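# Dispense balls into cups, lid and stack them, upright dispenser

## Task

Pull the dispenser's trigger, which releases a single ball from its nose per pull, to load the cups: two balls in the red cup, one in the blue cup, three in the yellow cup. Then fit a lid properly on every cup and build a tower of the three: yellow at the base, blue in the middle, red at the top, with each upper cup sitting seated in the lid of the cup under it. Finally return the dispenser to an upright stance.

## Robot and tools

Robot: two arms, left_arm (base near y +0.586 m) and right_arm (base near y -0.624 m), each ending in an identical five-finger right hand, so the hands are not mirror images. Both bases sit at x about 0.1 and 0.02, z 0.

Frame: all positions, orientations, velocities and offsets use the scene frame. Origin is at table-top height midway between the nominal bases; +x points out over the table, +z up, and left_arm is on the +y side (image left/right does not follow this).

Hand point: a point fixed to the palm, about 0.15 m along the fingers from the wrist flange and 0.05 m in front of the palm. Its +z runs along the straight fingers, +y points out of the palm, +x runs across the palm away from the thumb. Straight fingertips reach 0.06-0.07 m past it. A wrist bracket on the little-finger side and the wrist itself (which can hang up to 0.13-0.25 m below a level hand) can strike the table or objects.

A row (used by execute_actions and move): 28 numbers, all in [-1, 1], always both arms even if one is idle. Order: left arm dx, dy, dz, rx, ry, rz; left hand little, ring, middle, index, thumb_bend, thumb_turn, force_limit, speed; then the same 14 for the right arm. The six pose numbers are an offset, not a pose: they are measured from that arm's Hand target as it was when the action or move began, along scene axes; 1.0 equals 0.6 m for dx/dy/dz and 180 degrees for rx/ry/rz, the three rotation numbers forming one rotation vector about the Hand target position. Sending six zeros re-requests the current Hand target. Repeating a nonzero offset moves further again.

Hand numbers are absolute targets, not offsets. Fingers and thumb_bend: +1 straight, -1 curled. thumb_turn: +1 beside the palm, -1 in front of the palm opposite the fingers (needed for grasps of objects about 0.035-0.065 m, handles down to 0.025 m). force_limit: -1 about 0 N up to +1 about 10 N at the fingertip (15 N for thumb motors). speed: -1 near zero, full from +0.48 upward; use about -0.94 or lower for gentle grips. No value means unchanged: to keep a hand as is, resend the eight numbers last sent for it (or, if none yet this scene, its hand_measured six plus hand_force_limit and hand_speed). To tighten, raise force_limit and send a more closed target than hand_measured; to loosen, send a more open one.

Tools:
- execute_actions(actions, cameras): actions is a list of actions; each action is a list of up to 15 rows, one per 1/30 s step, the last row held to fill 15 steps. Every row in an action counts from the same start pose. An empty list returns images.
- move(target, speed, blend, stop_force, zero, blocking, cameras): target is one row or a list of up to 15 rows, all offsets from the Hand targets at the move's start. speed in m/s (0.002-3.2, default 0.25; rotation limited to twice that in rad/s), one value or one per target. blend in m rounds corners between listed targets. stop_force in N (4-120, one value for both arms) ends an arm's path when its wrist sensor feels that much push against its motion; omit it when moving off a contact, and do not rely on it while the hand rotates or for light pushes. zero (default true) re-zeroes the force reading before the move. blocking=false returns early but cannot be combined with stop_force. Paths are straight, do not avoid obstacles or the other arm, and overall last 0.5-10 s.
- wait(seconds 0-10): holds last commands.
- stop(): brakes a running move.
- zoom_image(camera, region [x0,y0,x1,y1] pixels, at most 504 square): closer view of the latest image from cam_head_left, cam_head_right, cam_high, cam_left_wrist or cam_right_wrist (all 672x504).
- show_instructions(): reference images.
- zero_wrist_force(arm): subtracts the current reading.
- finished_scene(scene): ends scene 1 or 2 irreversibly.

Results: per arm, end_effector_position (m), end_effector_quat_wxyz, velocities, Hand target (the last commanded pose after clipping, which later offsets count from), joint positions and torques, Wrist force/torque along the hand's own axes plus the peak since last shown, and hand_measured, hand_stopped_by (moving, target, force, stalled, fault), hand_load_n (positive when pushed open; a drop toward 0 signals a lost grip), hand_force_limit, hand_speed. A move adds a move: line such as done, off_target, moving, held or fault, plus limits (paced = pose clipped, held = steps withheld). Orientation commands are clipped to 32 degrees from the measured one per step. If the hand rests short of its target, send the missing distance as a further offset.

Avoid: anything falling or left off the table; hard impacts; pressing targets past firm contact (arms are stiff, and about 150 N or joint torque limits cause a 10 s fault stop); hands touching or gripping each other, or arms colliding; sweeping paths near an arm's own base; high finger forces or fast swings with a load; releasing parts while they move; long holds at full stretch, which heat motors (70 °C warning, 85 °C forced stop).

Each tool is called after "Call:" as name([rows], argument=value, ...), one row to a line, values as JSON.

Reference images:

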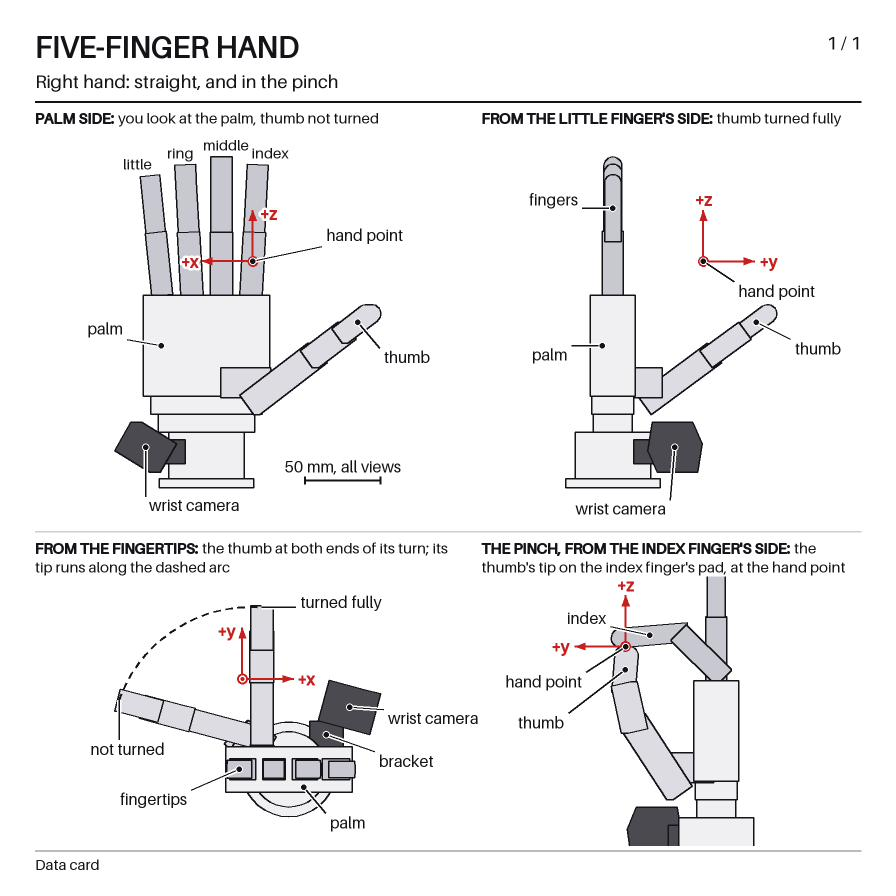

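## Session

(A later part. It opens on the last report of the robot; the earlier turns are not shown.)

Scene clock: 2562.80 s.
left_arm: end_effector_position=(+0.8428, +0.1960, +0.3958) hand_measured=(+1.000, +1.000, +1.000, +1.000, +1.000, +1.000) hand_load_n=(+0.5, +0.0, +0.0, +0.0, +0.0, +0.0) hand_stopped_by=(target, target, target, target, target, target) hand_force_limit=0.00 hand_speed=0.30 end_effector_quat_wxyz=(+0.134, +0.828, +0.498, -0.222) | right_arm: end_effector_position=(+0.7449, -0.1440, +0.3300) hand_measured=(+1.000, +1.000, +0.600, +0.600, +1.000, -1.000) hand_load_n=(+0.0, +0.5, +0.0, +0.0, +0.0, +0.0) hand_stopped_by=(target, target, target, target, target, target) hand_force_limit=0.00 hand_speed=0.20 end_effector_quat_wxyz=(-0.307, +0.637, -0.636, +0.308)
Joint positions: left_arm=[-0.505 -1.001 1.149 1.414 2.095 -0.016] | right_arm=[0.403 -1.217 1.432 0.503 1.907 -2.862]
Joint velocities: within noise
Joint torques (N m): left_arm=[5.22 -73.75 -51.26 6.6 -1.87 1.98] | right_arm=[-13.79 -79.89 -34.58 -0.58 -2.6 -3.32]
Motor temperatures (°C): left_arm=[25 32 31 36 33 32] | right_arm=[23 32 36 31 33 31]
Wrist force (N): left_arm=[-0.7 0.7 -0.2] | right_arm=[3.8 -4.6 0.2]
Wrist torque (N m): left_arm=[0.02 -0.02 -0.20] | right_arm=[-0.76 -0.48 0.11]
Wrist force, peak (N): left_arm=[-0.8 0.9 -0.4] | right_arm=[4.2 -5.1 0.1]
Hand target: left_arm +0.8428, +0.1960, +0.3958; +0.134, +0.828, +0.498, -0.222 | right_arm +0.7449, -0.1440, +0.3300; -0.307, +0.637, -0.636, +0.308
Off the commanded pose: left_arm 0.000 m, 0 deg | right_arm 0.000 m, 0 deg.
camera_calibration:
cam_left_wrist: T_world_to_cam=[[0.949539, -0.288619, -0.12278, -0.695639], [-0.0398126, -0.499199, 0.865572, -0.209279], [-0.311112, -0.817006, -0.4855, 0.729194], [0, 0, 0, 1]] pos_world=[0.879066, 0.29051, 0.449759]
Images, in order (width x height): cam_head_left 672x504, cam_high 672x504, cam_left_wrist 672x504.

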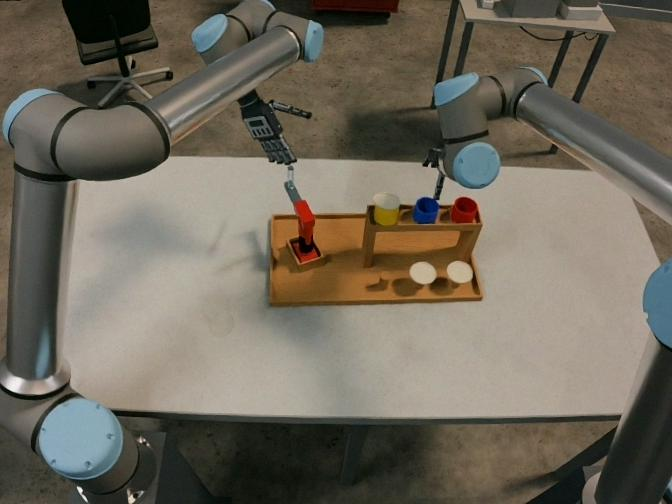

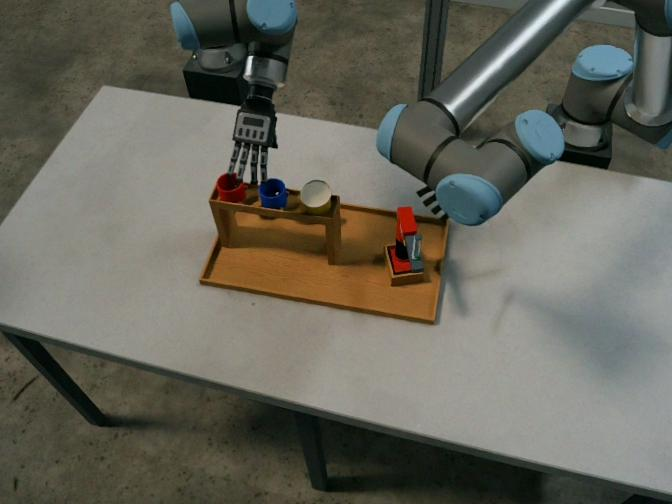

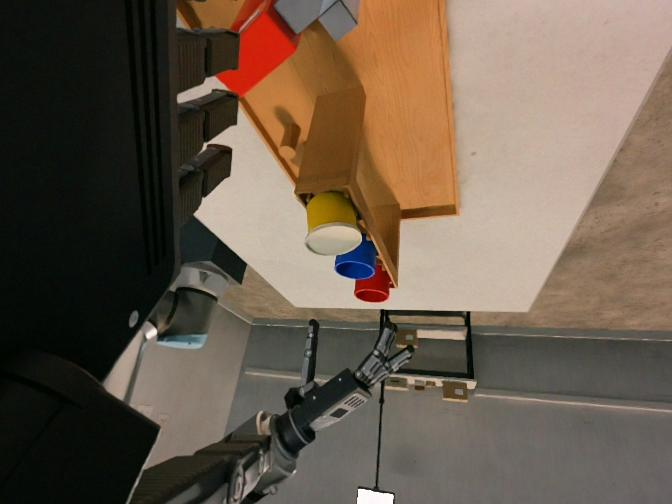

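Call:
move(target=[0,0,0,0,0,0,1,1,1,1,1,1,0,0.3,-0.1,0.1733,0,0,0,0,1,1,0.6,0.6,1,-1,0,0.2], speed=0.2, cameras=["cam_right_wrist","cam_head_right"])

Call:
zoom_image(camera="cam_right_wrist", region=[380, 60, 672, 300])

Call:
zoom_image(camera="cam_head_right", region=[340, 160, 440, 240])

Scene clock: 2592.97 s.
left_arm: end_effector_position=(+0.8428, +0.1960, +0.3958) hand_measured=(+1.000, +1.000, +1.000, +1.000, +1.000, +1.000) hand_load_n=(+0.0, +0.0, +0.0, +0.0, +0.0, +0.0) hand_stopped_by=(target, target, target, target, target, target) hand_force_limit=0.00 hand_speed=0.30 end_effector_quat_wxyz=(+0.134, +0.828, +0.498, -0.222) | right_arm: end_effector_position=(+0.6850, -0.0401, +0.3300) hand_measured=(+1.000, +1.000, +0.600, +0.600, +1.000, -1.000) hand_load_n=(+0.0, +0.0, +0.0, +0.0, +0.0, +0.0) hand_stopped_by=(target, target, target, target, target, target) hand_force_limit=0.00 hand_speed=0.20 end_effector_quat_wxyz=(-0.307, +0.637, -0.636, +0.308)
Joint positions: left_arm=[-0.505 -1.001 1.149 1.414 2.095 -0.016] | right_arm=[0.573 -1.161 1.361 0.568 2.032 -2.737]
Joint torques (N m): left_arm=[3.5 -78.24 -51.43 6.35 -1.51 1.74] | right_arm=[14.69 -61.02 -47.98 4.43 3.21 2.14]
Wrist force (N): left_arm=[-0.5 0.5 -0.5] | right_arm=[3.5 -4.5 -0.1]
Wrist torque (N m): left_arm=[0.02 -0.04 -0.20] | right_arm=[-0.74 -0.42 -0.06]
Wrist force, peak (N): left_arm=[-0.8 0.7 -0.5] | right_arm=[5.7 -5.3 0.7]
Hand target: left_arm +0.8428, +0.1960, +0.3958; +0.134, +0.828, +0.498, -0.222 | right_arm +0.6849, -0.0400, +0.3300; -0.307, +0.637, -0.636, +0.308
Off the commanded pose: left_arm 0.000 m, 0 deg | right_arm 0.000 m, 0 deg.
move: done
camera_calibration:
cam_right_wrist: T_world_to_cam=[[-0.559661, -0.260082, -0.786853, 0.639616], [-0.565438, 0.813976, 0.13313, 0.37148], [0.605854, 0.519424, -0.602611, -0.0789579], [0, 0, 0, 1]] pos_world=[0.615854, -0.0950104, 0.406247]
Images, in order (width x height): cam_head_right 672x504, cam_right_wrist 672x504.

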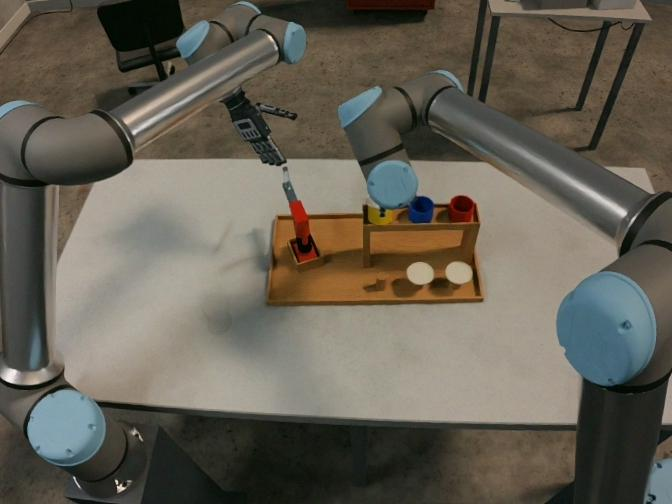

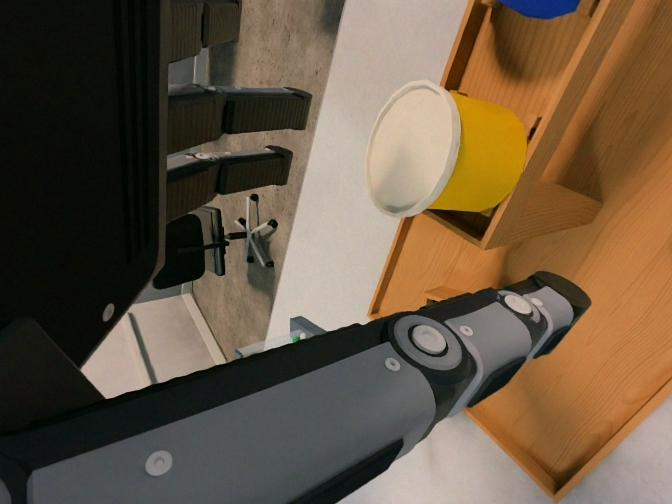

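Scaled by 1.726 from the camera's 672x504 image, which has a finer 960x720 frame.

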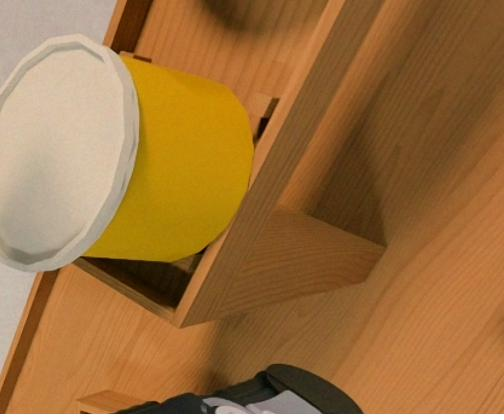

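Scaled by 5.040 from the camera's 672x504 image, which has a finer 960x720 frame.

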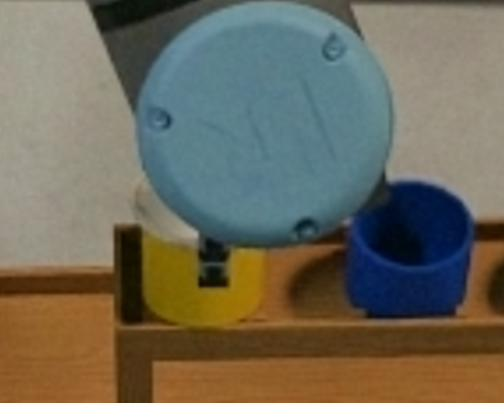

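Call:
move([
  [0,0,0,0,0,0,1,1,1,1,1,1,0,0.3,0.0967,-0.0017,0,0,0,0,1,1,1,1,1,-1,0,0.2],
  [0,0,0,0,0,0,1,1,1,1,1,1,0,0.3,0.0967,-0.0017,-0.12,0,0,0,1,1,1,1,1,-1,0,0.2],
], speed=[0.15,0.06], cameras=["cam_right_wrist","cam_left_wrist","cam_high"])

Call:
zoom_image(camera="cam_left_wrist", region=[260, 160, 420, 320])

Scene clock: 2625.97 s.
left_arm: end_effector_position=(+0.8428, +0.1960, +0.3958) hand_measured=(+1.000, +1.000, +1.000, +1.000, +1.000, +1.000) hand_load_n=(+0.0, +0.0, +0.0, +0.0, +0.0, +0.0) hand_stopped_by=(target, target, target, target, target, target) hand_force_limit=0.00 hand_speed=0.30 end_effector_quat_wxyz=(+0.134, +0.828, +0.498, -0.222) | right_arm: end_effector_position=(+0.7430, -0.0410, +0.2581) hand_measured=(+1.000, +1.000, +1.000, +1.000, +1.000, -1.000) hand_load_n=(+0.0, +0.0, +0.0, +0.0, +0.0, +0.0) hand_stopped_by=(target, target, target, target, target, target) hand_force_limit=0.00 hand_speed=0.20 end_effector_quat_wxyz=(-0.307, +0.637, -0.636, +0.308)
Joint positions: left_arm=[-0.505 -1.001 1.149 1.414 2.095 -0.016] | right_arm=[0.528 -1.07 1.352 0.47 2 -2.771]
Joint torques (N m): left_arm=[4.83 -76.74 -51.64 6.17 -1.54 2.06] | right_arm=[-15.91 -74.73 -34.26 -1.18 -2.16 -1.81]
Wrist force (N): left_arm=[-0.4 0.5 -0.2] | right_arm=[4.4 -4.5 0.0]
Wrist torque (N m): left_arm=[-0.01 -0.06 -0.19] | right_arm=[-0.70 -0.51 0.21]
Wrist force, peak (N): left_arm=[-1.0 0.6 -0.4] | right_arm=[4.7 -5.2 -0.1]
Hand target: left_arm +0.8428, +0.1960, +0.3958; +0.134, +0.828, +0.498, -0.222 | right_arm +0.7430, -0.0410, +0.2580; -0.307, +0.637, -0.636, +0.308
Off the commanded pose: left_arm 0.000 m, 0 deg | right_arm 0.000 m, 0 deg.
move: done
camera_calibration:
cam_left_wrist: T_world_to_cam=[[0.949539, -0.288619, -0.12278, -0.695639], [-0.0398126, -0.499199, 0.865572, -0.209279], [-0.311112, -0.817006, -0.4855, 0.729194], [0, 0, 0, 1]] pos_world=[0.879066, 0.29051, 0.449759]
cam_right_wrist: T_world_to_cam=[[-0.559661, -0.260082, -0.786853, 0.615237], [-0.565438, 0.813976, 0.13313, 0.414442], [0.605854, 0.519424, -0.602611, -0.156949], [0, 0, 0, 1]] pos_world=[0.673754, -0.0958104, 0.334347]
Images, in order (width x height): cam_high 672x504, cam_left_wrist 672x504, cam_right_wrist 672x504.

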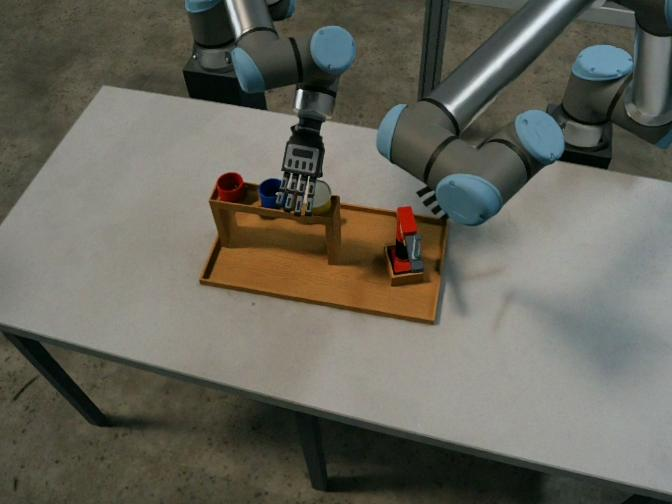

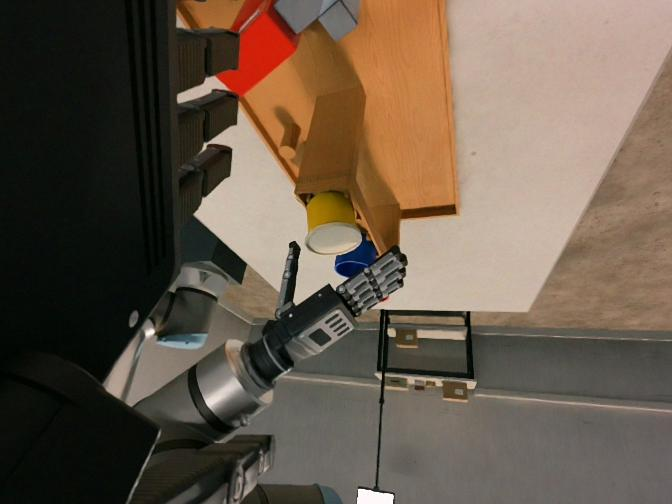

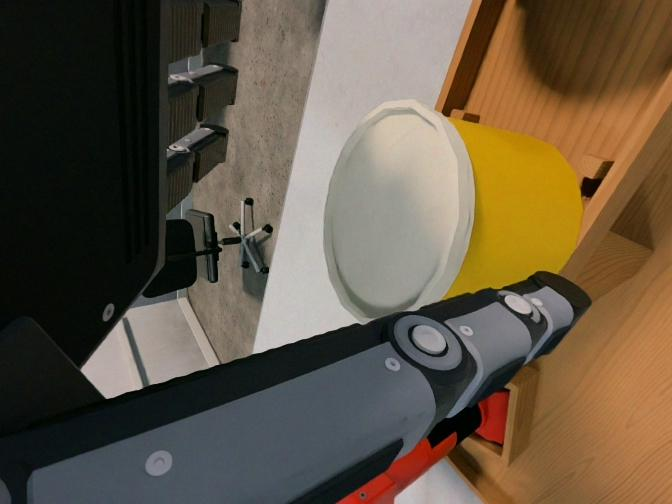

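Scaled by 3.150 from the camera's 672x504 image, which has a finer 960x720 frame.

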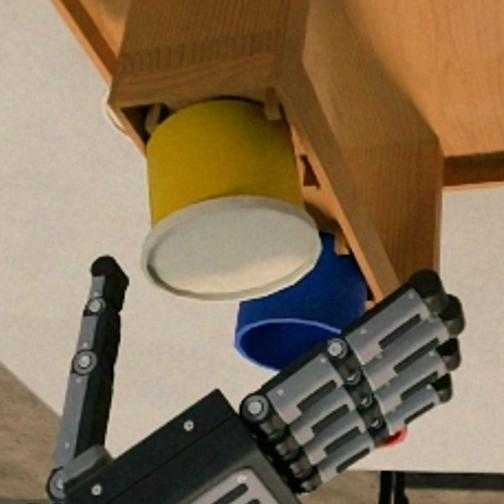

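Call:
move(target=[0,0,0,0,0,0,1,1,1,1,1,1,0,0.3,0,0,-0.0683,0,0,0,1,1,1,1,1,-1,0,0.2], speed=0.05, stop_force=5, cameras=["cam_right_wrist","cam_left_wrist","cam_head_right"])

Call:
zoom_image(camera="cam_left_wrist", region=[260, 160, 420, 320])

Call:
zoom_image(camera="cam_head_right", region=[340, 160, 440, 240])

Scene clock: 2632.60 s.
left_arm: end_effector_position=(+0.8428, +0.1960, +0.3958) hand_measured=(+1.000, +1.000, +1.000, +1.000, +1.000, +1.000) hand_load_n=(+0.0, +0.0, +0.0, +0.0, +0.0, +0.0) hand_stopped_by=(target, target, target, target, target, target) hand_force_limit=0.00 hand_speed=0.30 end_effector_quat_wxyz=(+0.134, +0.828, +0.498, -0.222) | right_arm: end_effector_position=(+0.7430, -0.0410, +0.2171) hand_measured=(+1.000, +1.000, +1.000, +1.000, +1.000, -1.000) hand_load_n=(+0.0, +0.0, +0.0, +0.0, +0.0, +0.0) hand_stopped_by=(target, target, target, target, target, target) hand_force_limit=0.00 hand_speed=0.20 end_effector_quat_wxyz=(-0.307, +0.637, -0.636, +0.308)
Joint positions: left_arm=[-0.505 -1.001 1.149 1.414 2.095 -0.016] | right_arm=[0.528 -1.048 1.395 0.406 2 -2.771]
Joint torques (N m): left_arm=[6.83 -79.25 -51.85 6.58 -1.64 2.09] | right_arm=[-12.06 -71.21 -31.65 -0.78 -1.03 0.56]
Wrist force (N): left_arm=[-0.5 0.6 -0.5] | right_arm=[4.4 -4.1 0.3]
Wrist torque (N m): left_arm=[0.03 -0.03 -0.19] | right_arm=[-0.64 -0.50 0.18]
Wrist force, peak (N): left_arm=[-0.9 0.6 -0.6] | right_arm=[4.8 -4.8 0.1]
Hand target: left_arm +0.8428, +0.1960, +0.3958; +0.134, +0.828, +0.498, -0.222 | right_arm +0.7430, -0.0410, +0.2171; -0.307, +0.637, -0.636, +0.308
Off the commanded pose: left_arm 0.000 m, 0 deg | right_arm 0.000 m, 0 deg.
move: done
camera_calibration:
cam_left_wrist: T_world_to_cam=[[0.949539, -0.288619, -0.12278, -0.695639], [-0.0398126, -0.499199, 0.865572, -0.209279], [-0.311112, -0.817006, -0.4855, 0.729194], [0, 0, 0, 1]] pos_world=[0.879066, 0.29051, 0.449759]
cam_right_wrist: T_world_to_cam=[[-0.559661, -0.260082, -0.786853, 0.582976], [-0.565438, 0.813976, 0.13313, 0.4199], [0.605854, 0.519424, -0.602611, -0.181656], [0, 0, 0, 1]] pos_world=[0.673754, -0.0958104, 0.293347]
Images, in order (width x height): cam_head_right 672x504, cam_left_wrist 672x504, cam_right_wrist 672x504.

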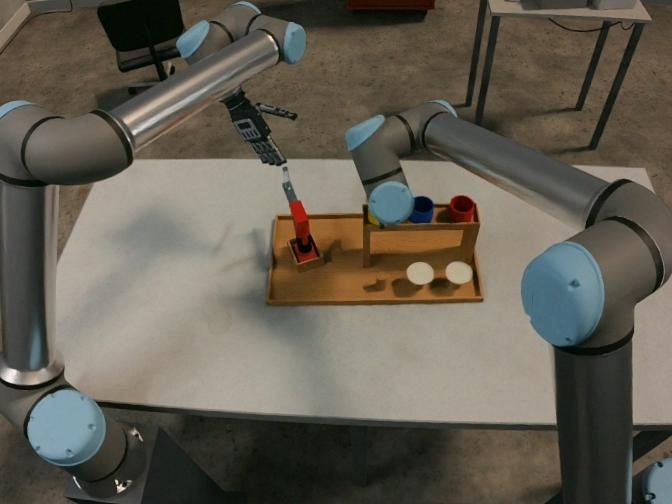

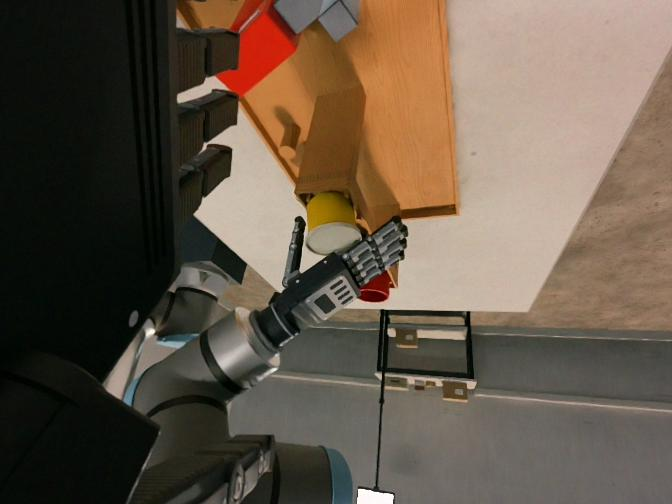

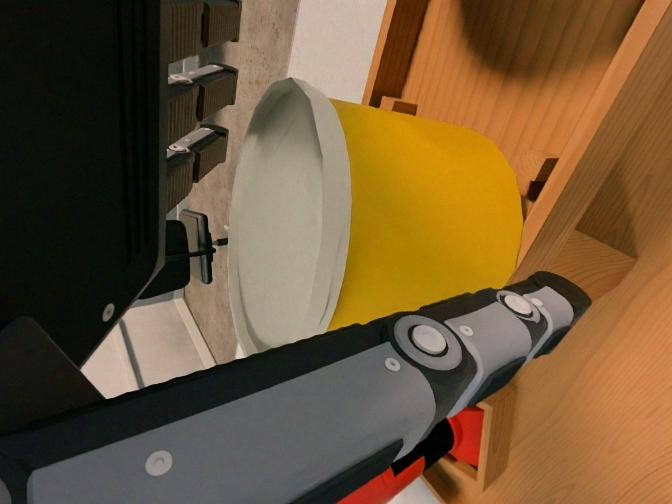

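Scaled by 3.150 from the camera's 672x504 image, which has a finer 960x720 frame.

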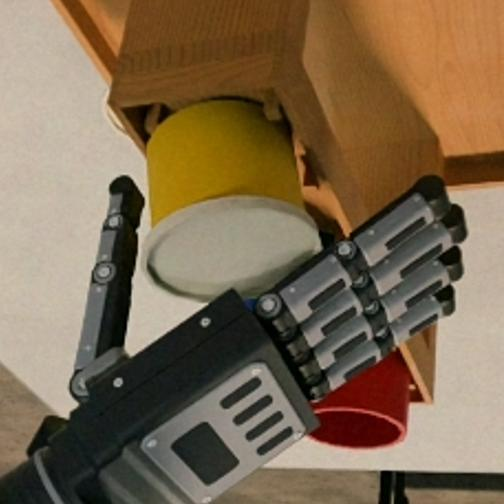

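Scaled by 5.040 from the camera's 672x504 image, which has a finer 960x720 frame.

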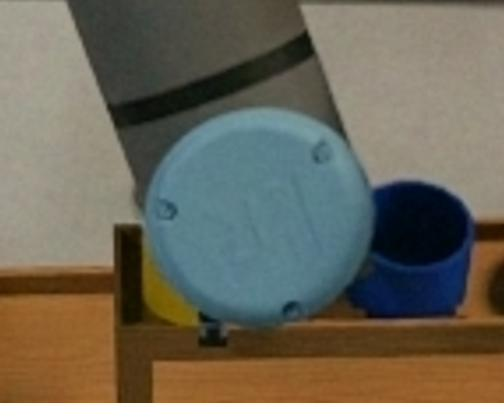

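Call:
move(target=[0,0,0,0,0,0,1,1,1,1,1,1,0,0.3,0.02,0,0,0,0,0,1,1,1,1,1,-1,0,0.2], speed=0.015, stop_force=5, cameras=["cam_right_wrist","cam_left_wrist"])

Call:
zoom_image(camera="cam_left_wrist", region=[260, 160, 420, 320])

Scene clock: 2641.87 s.
left_arm: end_effector_position=(+0.8428, +0.1960, +0.3958) hand_measured=(+1.000, +1.000, +1.000, +1.000, +1.000, +1.000) hand_load_n=(+0.0, +0.0, +0.0, +0.0, +0.0, +0.0) hand_stopped_by=(target, target, target, target, target, target) hand_force_limit=0.00 hand_speed=0.30 end_effector_quat_wxyz=(+0.134, +0.828, +0.498, -0.222) | right_arm: end_effector_position=(+0.7550, -0.0410, +0.2171) hand_measured=(+1.000, +1.000, +1.000, +1.000, +1.000, -1.000) hand_load_n=(-0.5, +0.0, +0.0, +0.0, +0.0, +0.0) hand_stopped_by=(target, target, target, target, target, target) hand_force_limit=0.00 hand_speed=0.20 end_effector_quat_wxyz=(-0.307, +0.637, -0.636, +0.308)
Joint positions: left_arm=[-0.505 -1.001 1.149 1.414 2.095 -0.016] | right_arm=[0.52 -1.035 1.374 0.412 1.994 -2.777]
Joint torques (N m): left_arm=[4.4 -78.47 -51.78 6.38 -1.91 1.8] | right_arm=[-11.72 -72.97 -48.1 3.75 -1.82 -3.56]
Wrist force (N): left_arm=[-0.5 0.7 -0.3] | right_arm=[4.3 -3.9 -0.2]
Wrist torque (N m): left_arm=[0.03 -0.04 -0.20] | right_arm=[-0.62 -0.46 0.18]
Wrist force, peak (N): left_arm=[-0.9 1.0 -0.1] | right_arm=[4.9 -4.2 0.3]
Hand target: left_arm +0.8428, +0.1960, +0.3958; +0.134, +0.828, +0.498, -0.222 | right_arm +0.7550, -0.0410, +0.2171; -0.307, +0.637, -0.636, +0.308
Off the commanded pose: left_arm 0.000 m, 0 deg | right_arm 0.000 m, 0 deg.
move: done
camera_calibration:
cam_left_wrist: T_world_to_cam=[[0.949539, -0.288619, -0.12278, -0.695639], [-0.0398126, -0.499199, 0.865572, -0.209279], [-0.311112, -0.817006, -0.4855, 0.729194], [0, 0, 0, 1]] pos_world=[0.879066, 0.29051, 0.449759]
cam_right_wrist: T_world_to_cam=[[-0.559661, -0.260082, -0.786853, 0.589692], [-0.565438, 0.813976, 0.13313, 0.426686], [0.605854, 0.519424, -0.602611, -0.188926], [0, 0, 0, 1]] pos_world=[0.685754, -0.0958104, 0.293347]
Images, in order (width x height): cam_left_wrist 672x504, cam_right_wrist 672x504.

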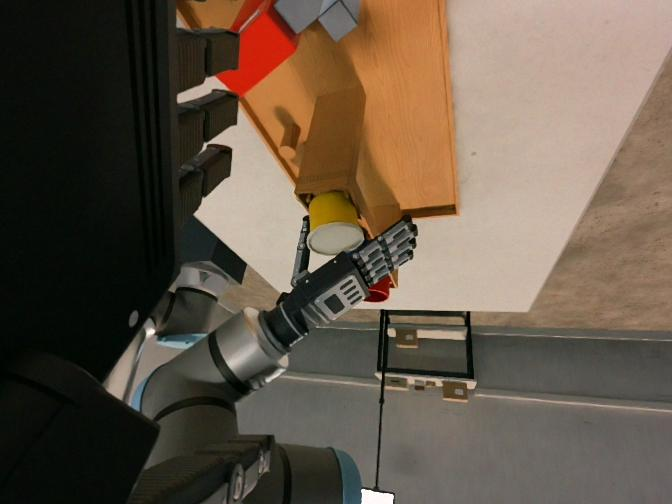

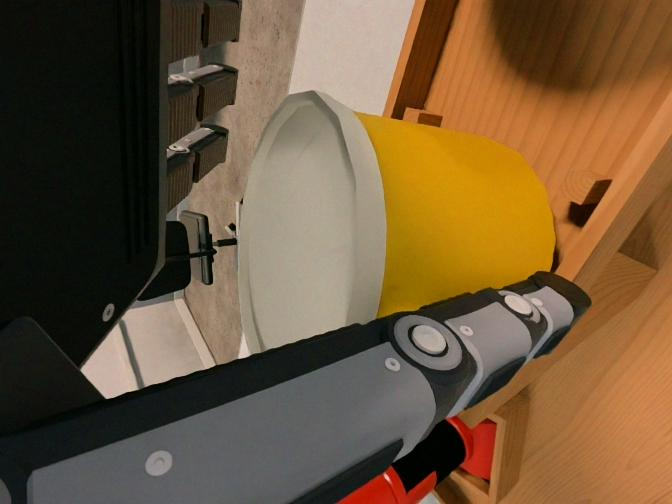

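Scaled by 3.150 from the camera's 672x504 image, which has a finer 960x720 frame.

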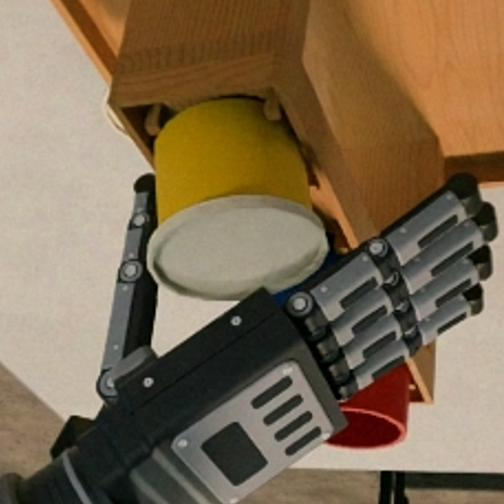

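Call:
move(target=[0,0,0,0,0,0,1,1,1,1,1,1,0,0.3,0.008,0,0,0,0,0,1,1,1,1,1,-1,0,0.2], speed=0.015, stop_force=5, cameras=["cam_right_wrist","cam_left_wrist"])

Call:
zoom_image(camera="cam_left_wrist", region=[260, 160, 420, 320])

Scene clock: 2647.30 s.
left_arm: end_effector_position=(+0.8428, +0.1960, +0.3958) hand_measured=(+1.000, +1.000, +1.000, +1.000, +1.000, +1.000) hand_load_n=(+0.0, -0.5, +0.0, +0.0, +0.0, +0.0) hand_stopped_by=(target, target, target, target, target, target) hand_force_limit=0.00 hand_speed=0.30 end_effector_quat_wxyz=(+0.134, +0.828, +0.498, -0.222) | right_arm: end_effector_position=(+0.7578, -0.0410, +0.2170) hand_measured=(+1.000, +1.000, +1.000, +1.000, +1.000, -1.000) hand_load_n=(+0.0, +0.0, +0.0, +0.0, +1.5, -0.5) hand_stopped_by=(target, target, target, target, target, target) hand_force_limit=0.00 hand_speed=0.20 end_effector_quat_wxyz=(-0.307, +0.637, -0.636, +0.308)
Joint positions: left_arm=[-0.505 -1.001 1.149 1.414 2.095 -0.016] | right_arm=[0.518 -1.032 1.369 0.413 1.993 -2.779]
Joint torques (N m): left_arm=[6.53 -75.44 -51 6.57 -1.81 1.55] | right_arm=[8.22 -89.16 -34.74 -2.69 3.64 3.12]
Wrist force (N): left_arm=[-0.5 0.6 -0.2] | right_arm=[4.8 -0.9 -7.0]
Wrist torque (N m): left_arm=[0.01 -0.04 -0.20] | right_arm=[-0.72 -0.40 0.17]
Wrist force, peak (N): left_arm=[-0.9 0.7 -0.3] | right_arm=[5.0 0.0 -10.2]
Hand target: left_arm +0.8428, +0.1960, +0.3958; +0.134, +0.828, +0.498, -0.222 | right_arm +0.7578, -0.0410, +0.2170; -0.307, +0.637, -0.636, +0.308 (not the last commanded pose)
Off the commanded pose: left_arm 0.000 m, 0 deg | right_arm 0.002 m, 0 deg.
move: contact (right_arm)
camera_calibration:
cam_left_wrist: T_world_to_cam=[[0.949539, -0.288619, -0.12278, -0.695639], [-0.0398126, -0.499199, 0.865572, -0.209279], [-0.311112, -0.817006, -0.4855, 0.729194], [0, 0, 0, 1]] pos_world=[0.879066, 0.29051, 0.449759]
cam_right_wrist: T_world_to_cam=[[-0.559708, -0.260123, -0.786805, 0.591226], [-0.56543, 0.813982, 0.133122, 0.428417], [0.605818, 0.519393, -0.602674, -0.190651], [0, 0, 0, 1]] pos_world=[0.688654, -0.0959102, 0.293248]
Images, in order (width x height): cam_left_wrist 672x504, cam_right_wrist 672x504.

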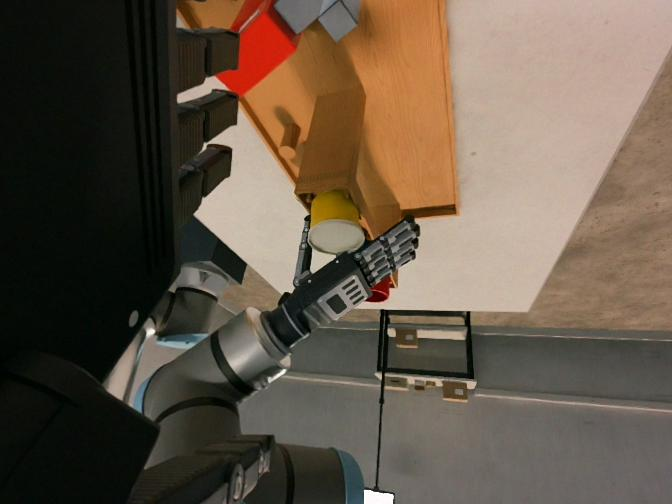

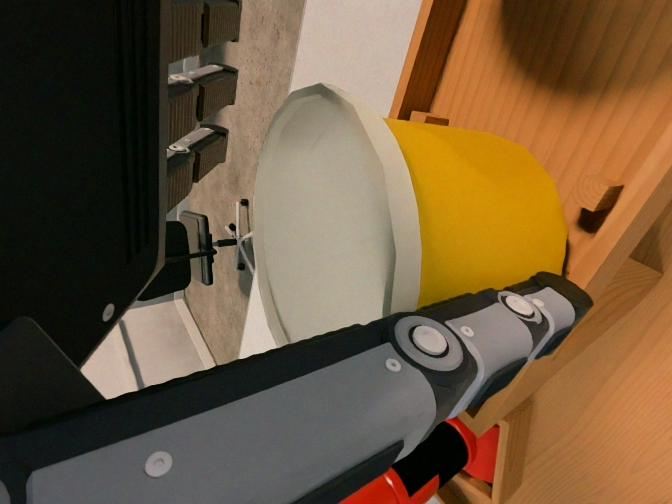

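Scaled by 3.150 from the camera's 672x504 image, which has a finer 960x720 frame.

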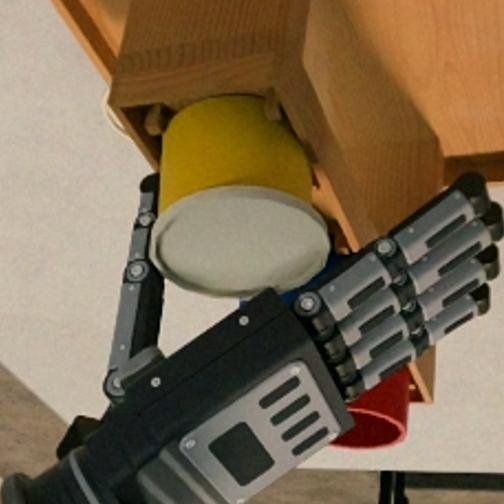

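Call:
move(target=[0,0,0,0,0,0,1,1,1,1,1,1,0,0.3,-0.022,0,0,0,0,0,1,1,1,1,1,-1,0,0.2], speed=0.02, cameras=["cam_right_wrist","cam_left_wrist"])

Call:
zoom_image(camera="cam_left_wrist", region=[260, 160, 420, 320])

Call:
zoom_image(camera="cam_right_wrist", region=[400, 80, 672, 300])

Scene clock: 2654.43 s.
left_arm: end_effector_position=(+0.8428, +0.1960, +0.3958) hand_measured=(+1.000, +1.000, +1.000, +1.000, +1.000, +1.000) hand_load_n=(+0.0, +0.0, +0.0, +0.0, +0.0, +0.0) hand_stopped_by=(target, target, target, target, target, target) hand_force_limit=0.00 hand_speed=0.30 end_effector_quat_wxyz=(+0.134, +0.828, +0.498, -0.222) | right_arm: end_effector_position=(+0.7447, -0.0410, +0.2170) hand_measured=(+1.000, +1.000, +1.000, +1.000, +1.000, -1.000) hand_load_n=(+0.0, +0.0, +0.0, +0.0, +0.0, +0.0) hand_stopped_by=(target, target, target, target, target, target) hand_force_limit=0.00 hand_speed=0.20 end_effector_quat_wxyz=(-0.307, +0.637, -0.636, +0.308)
Joint positions: left_arm=[-0.505 -1.001 1.149 1.414 2.095 -0.016] | right_arm=[0.527 -1.046 1.392 0.407 1.999 -2.772]
Joint torques (N m): left_arm=[6.42 -75.21 -51.64 6.29 -1.39 1.76] | right_arm=[13.98 -94.24 -33.82 -1.17 3.09 2.34]
Wrist force (N): left_arm=[-0.5 0.3 -0.4] | right_arm=[4.4 -4.3 0.1]
Wrist torque (N m): left_arm=[-0.02 -0.04 -0.20] | right_arm=[-0.67 -0.48 -0.03]
Wrist force, peak (N): left_arm=[-0.9 0.9 -0.4] | right_arm=[5.2 -0.6 -6.9]
Hand target: left_arm +0.8428, +0.1960, +0.3958; +0.134, +0.828, +0.498, -0.222 | right_arm +0.7446, -0.0410, +0.2170; -0.307, +0.637, -0.636, +0.308
Off the commanded pose: left_arm 0.000 m, 0 deg | right_arm 0.000 m, 0 deg.
move: done
camera_calibration:
cam_left_wrist: T_world_to_cam=[[0.949539, -0.288619, -0.12278, -0.695639], [-0.0398126, -0.499199, 0.865572, -0.209279], [-0.311112, -0.817006, -0.4855, 0.729194], [0, 0, 0, 1]] pos_world=[0.879066, 0.29051, 0.449759]
cam_right_wrist: T_world_to_cam=[[-0.559708, -0.260123, -0.786805, 0.583998], [-0.56543, 0.813982, 0.133122, 0.420916], [0.605818, 0.519393, -0.602674, -0.182707], [0, 0, 0, 1]] pos_world=[0.675554, -0.0958102, 0.293348]
Images, in order (width x height): cam_left_wrist 672x504, cam_right_wrist 672x504.

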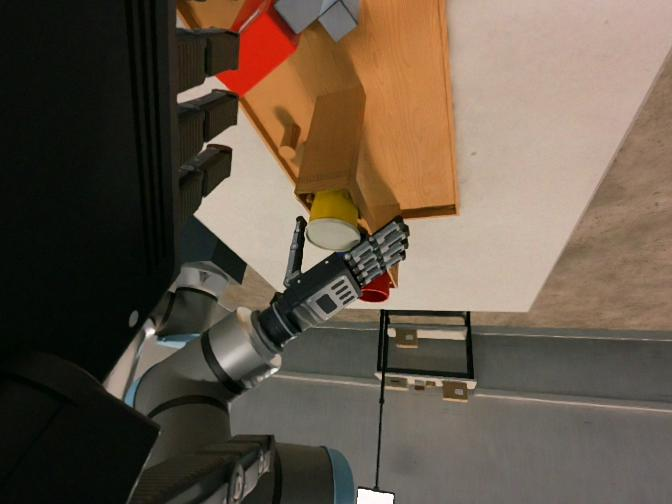

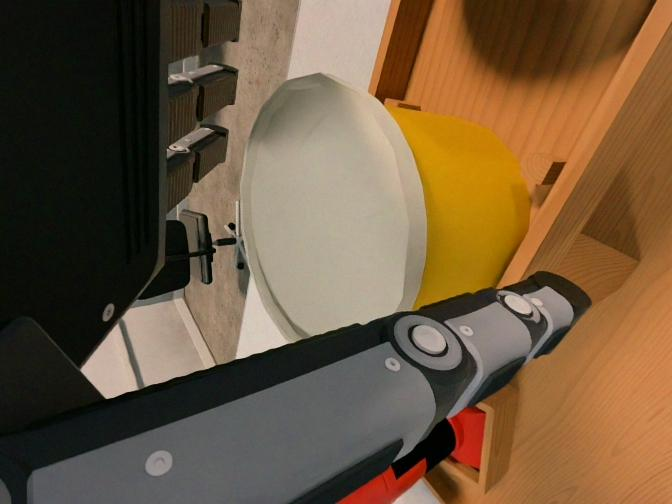

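Scaled by 3.150 from the camera's 672x504 image, which has a finer 960x720 frame.

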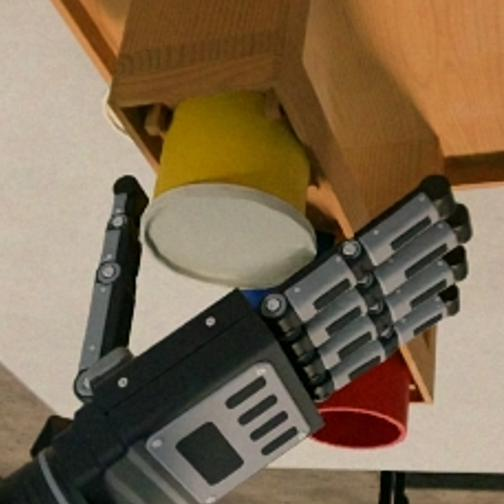

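Scaled by 1.853 from the camera's 672x504 image, which has a finer 960x720 frame.

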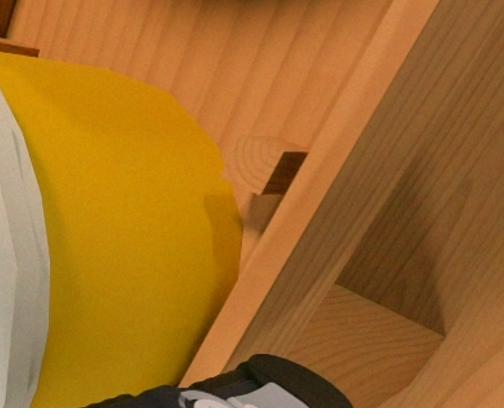

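Call:
move([
  [0,0,0,0,0,0,1,1,1,1,1,1,0,0.3,-0.005,0,0.12,0,0,0,1,1,1,1,1,-1,0,0.2],
  [0,0,0,0,0,0,1,1,1,1,1,1,0,0.3,-0.12,0,0.19,0,0,0,1,1,1,1,1,-1,0,0.2],
], speed=[0.06,0.2], cameras=["cam_right_wrist","cam_left_wrist","cam_high","cam_head_left"])

Call:
zoom_image(camera="cam_high", region=[290, 165, 350, 225])

Call:
zoom_image(camera="cam_left_wrist", region=[290, 180, 370, 260])

Call:
zoom_image(camera="cam_head_left", region=[365, 180, 415, 230])

Call:
zoom_image(camera="cam_right_wrist", region=[340, 30, 672, 280])

Scene clock: 2669.87 s.
left_arm: end_effector_position=(+0.8428, +0.1960, +0.3958) hand_measured=(+1.000, +1.000, +1.000, +1.000, +1.000, +1.000) hand_load_n=(+0.0, +0.0, +0.0, +0.0, +0.0, +0.0) hand_stopped_by=(target, target, target, target, target, target) hand_force_limit=0.00 hand_speed=0.30 end_effector_quat_wxyz=(+0.134, +0.828, +0.498, -0.222) | right_arm: end_effector_position=(+0.6727, -0.0410, +0.3309) hand_measured=(+1.000, +1.000, +1.000, +1.000, +1.000, -1.000) hand_load_n=(+0.0, +0.0, -0.5, +0.0, +0.0, +0.0) hand_stopped_by=(target, target, target, target, target, target) hand_force_limit=0.00 hand_speed=0.20 end_effector_quat_wxyz=(-0.307, +0.637, -0.636, +0.308)
Joint positions: left_arm=[-0.505 -1.001 1.149 1.414 2.095 -0.016] | right_arm=[0.581 -1.176 1.38 0.566 2.039 -2.73]
Joint torques (N m): left_arm=[5.25 -77.18 -51.35 6.6 -2.15 1.81] | right_arm=[9.89 -85.19 -34.09 3.9 2.95 1.93]
Wrist force (N): left_arm=[-0.6 0.2 -0.4] | right_arm=[3.7 -4.4 0.1]
Wrist torque (N m): left_arm=[-0.03 -0.02 -0.22] | right_arm=[-0.75 -0.46 -0.04]
Wrist force, peak (N): left_arm=[-1.1 0.5 -0.3] | right_arm=[4.4 -5.0 0.6]
Hand target: left_arm +0.8428, +0.1960, +0.3958; +0.134, +0.828, +0.498, -0.222 | right_arm +0.6726, -0.0410, +0.3310; -0.307, +0.637, -0.636, +0.308
Off the commanded pose: left_arm 0.000 m, 0 deg | right_arm 0.000 m, 0 deg.
move: done
camera_calibration:
cam_left_wrist: T_world_to_cam=[[0.949539, -0.288619, -0.12278, -0.695639], [-0.0398126, -0.499199, 0.865572, -0.209279], [-0.311112, -0.817006, -0.4855, 0.729194], [0, 0, 0, 1]] pos_world=[0.879066, 0.29051, 0.449759]
cam_right_wrist: T_world_to_cam=[[-0.559708, -0.260123, -0.786805, 0.63329], [-0.56543, 0.813982, 0.133122, 0.365123], [0.605818, 0.519393, -0.602674, -0.0703913], [0, 0, 0, 1]] pos_world=[0.603554, -0.0959102, 0.407248]
Images, in order (width x height): cam_head_left 672x504, cam_high 672x504, cam_left_wrist 672x504, cam_right_wrist 672x504.

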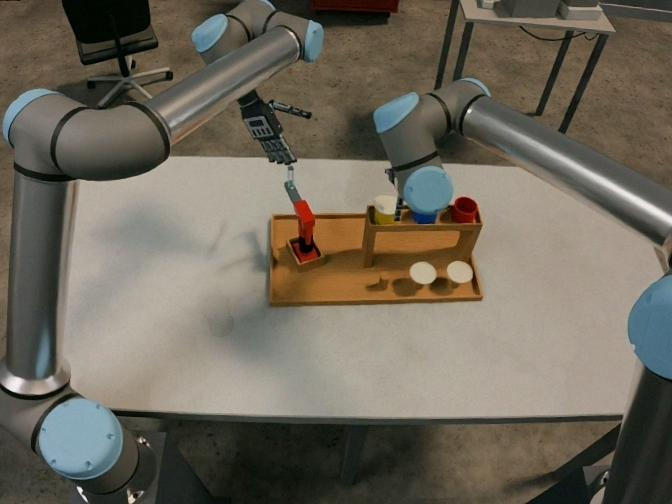

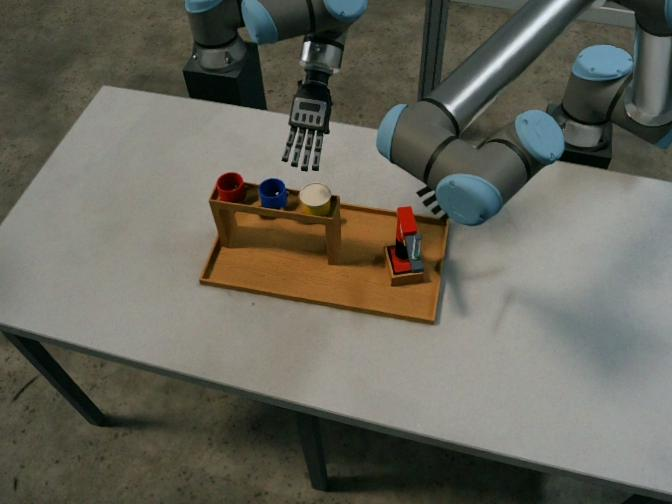

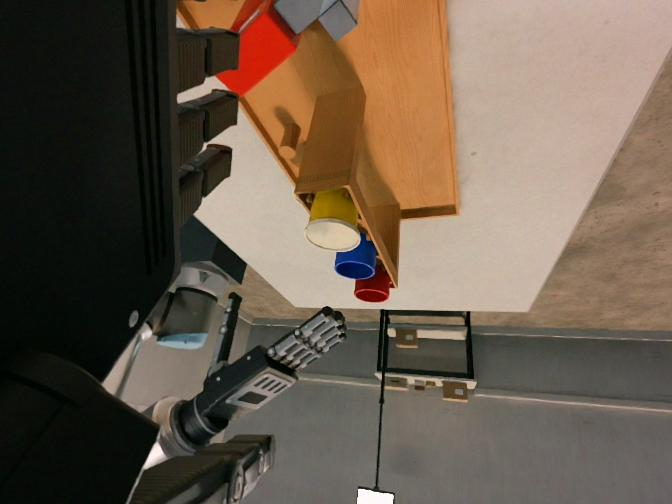

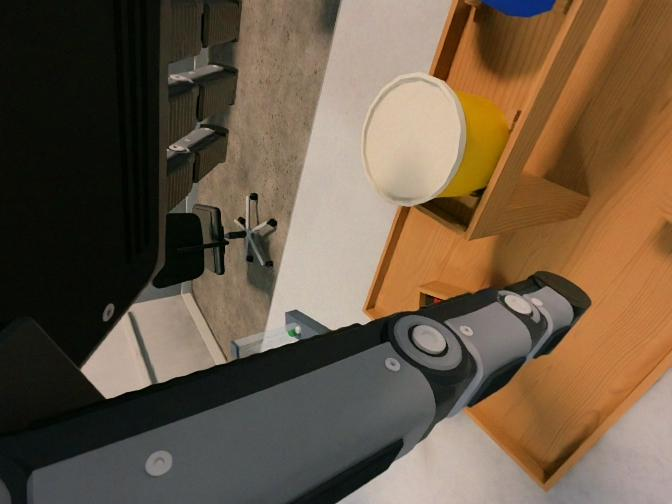

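Scaled by 8.400 from the camera's 672x504 image, which has a finer 960x720 frame.

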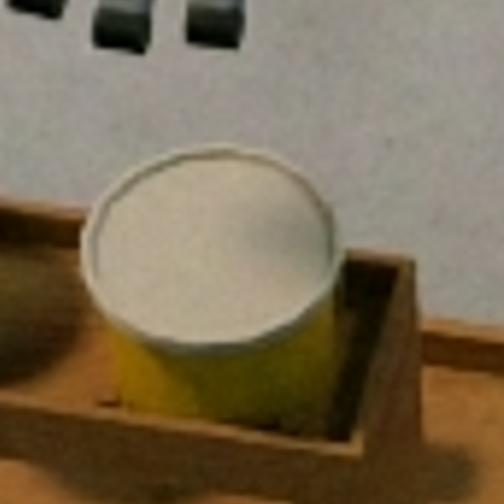

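Scaled by 6.300 from the camera's 672x504 image, which has a finer 960x720 frame.

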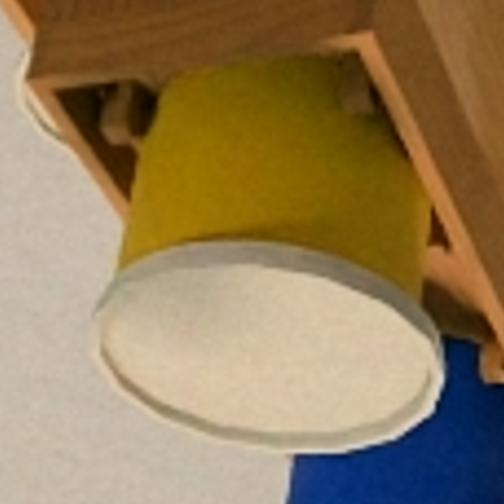

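Scaled by 10.080 from the camera's 672x504 image, which has a finer 960x720 frame.

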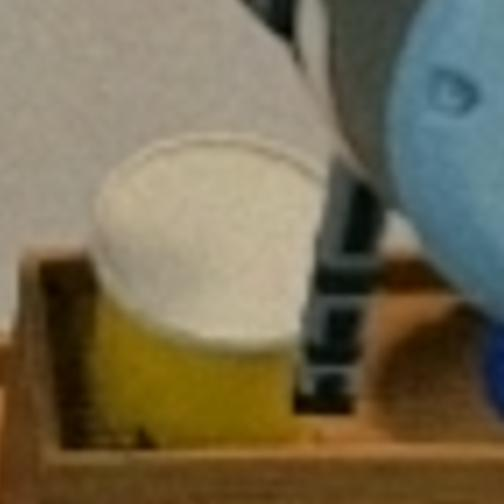

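Scaled by 1.518 from the camera's 672x504 image, which has a finer 960x720 frame.

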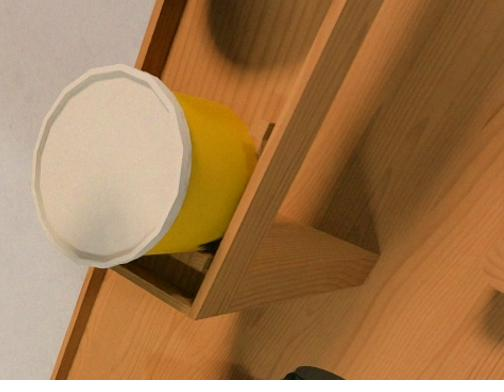

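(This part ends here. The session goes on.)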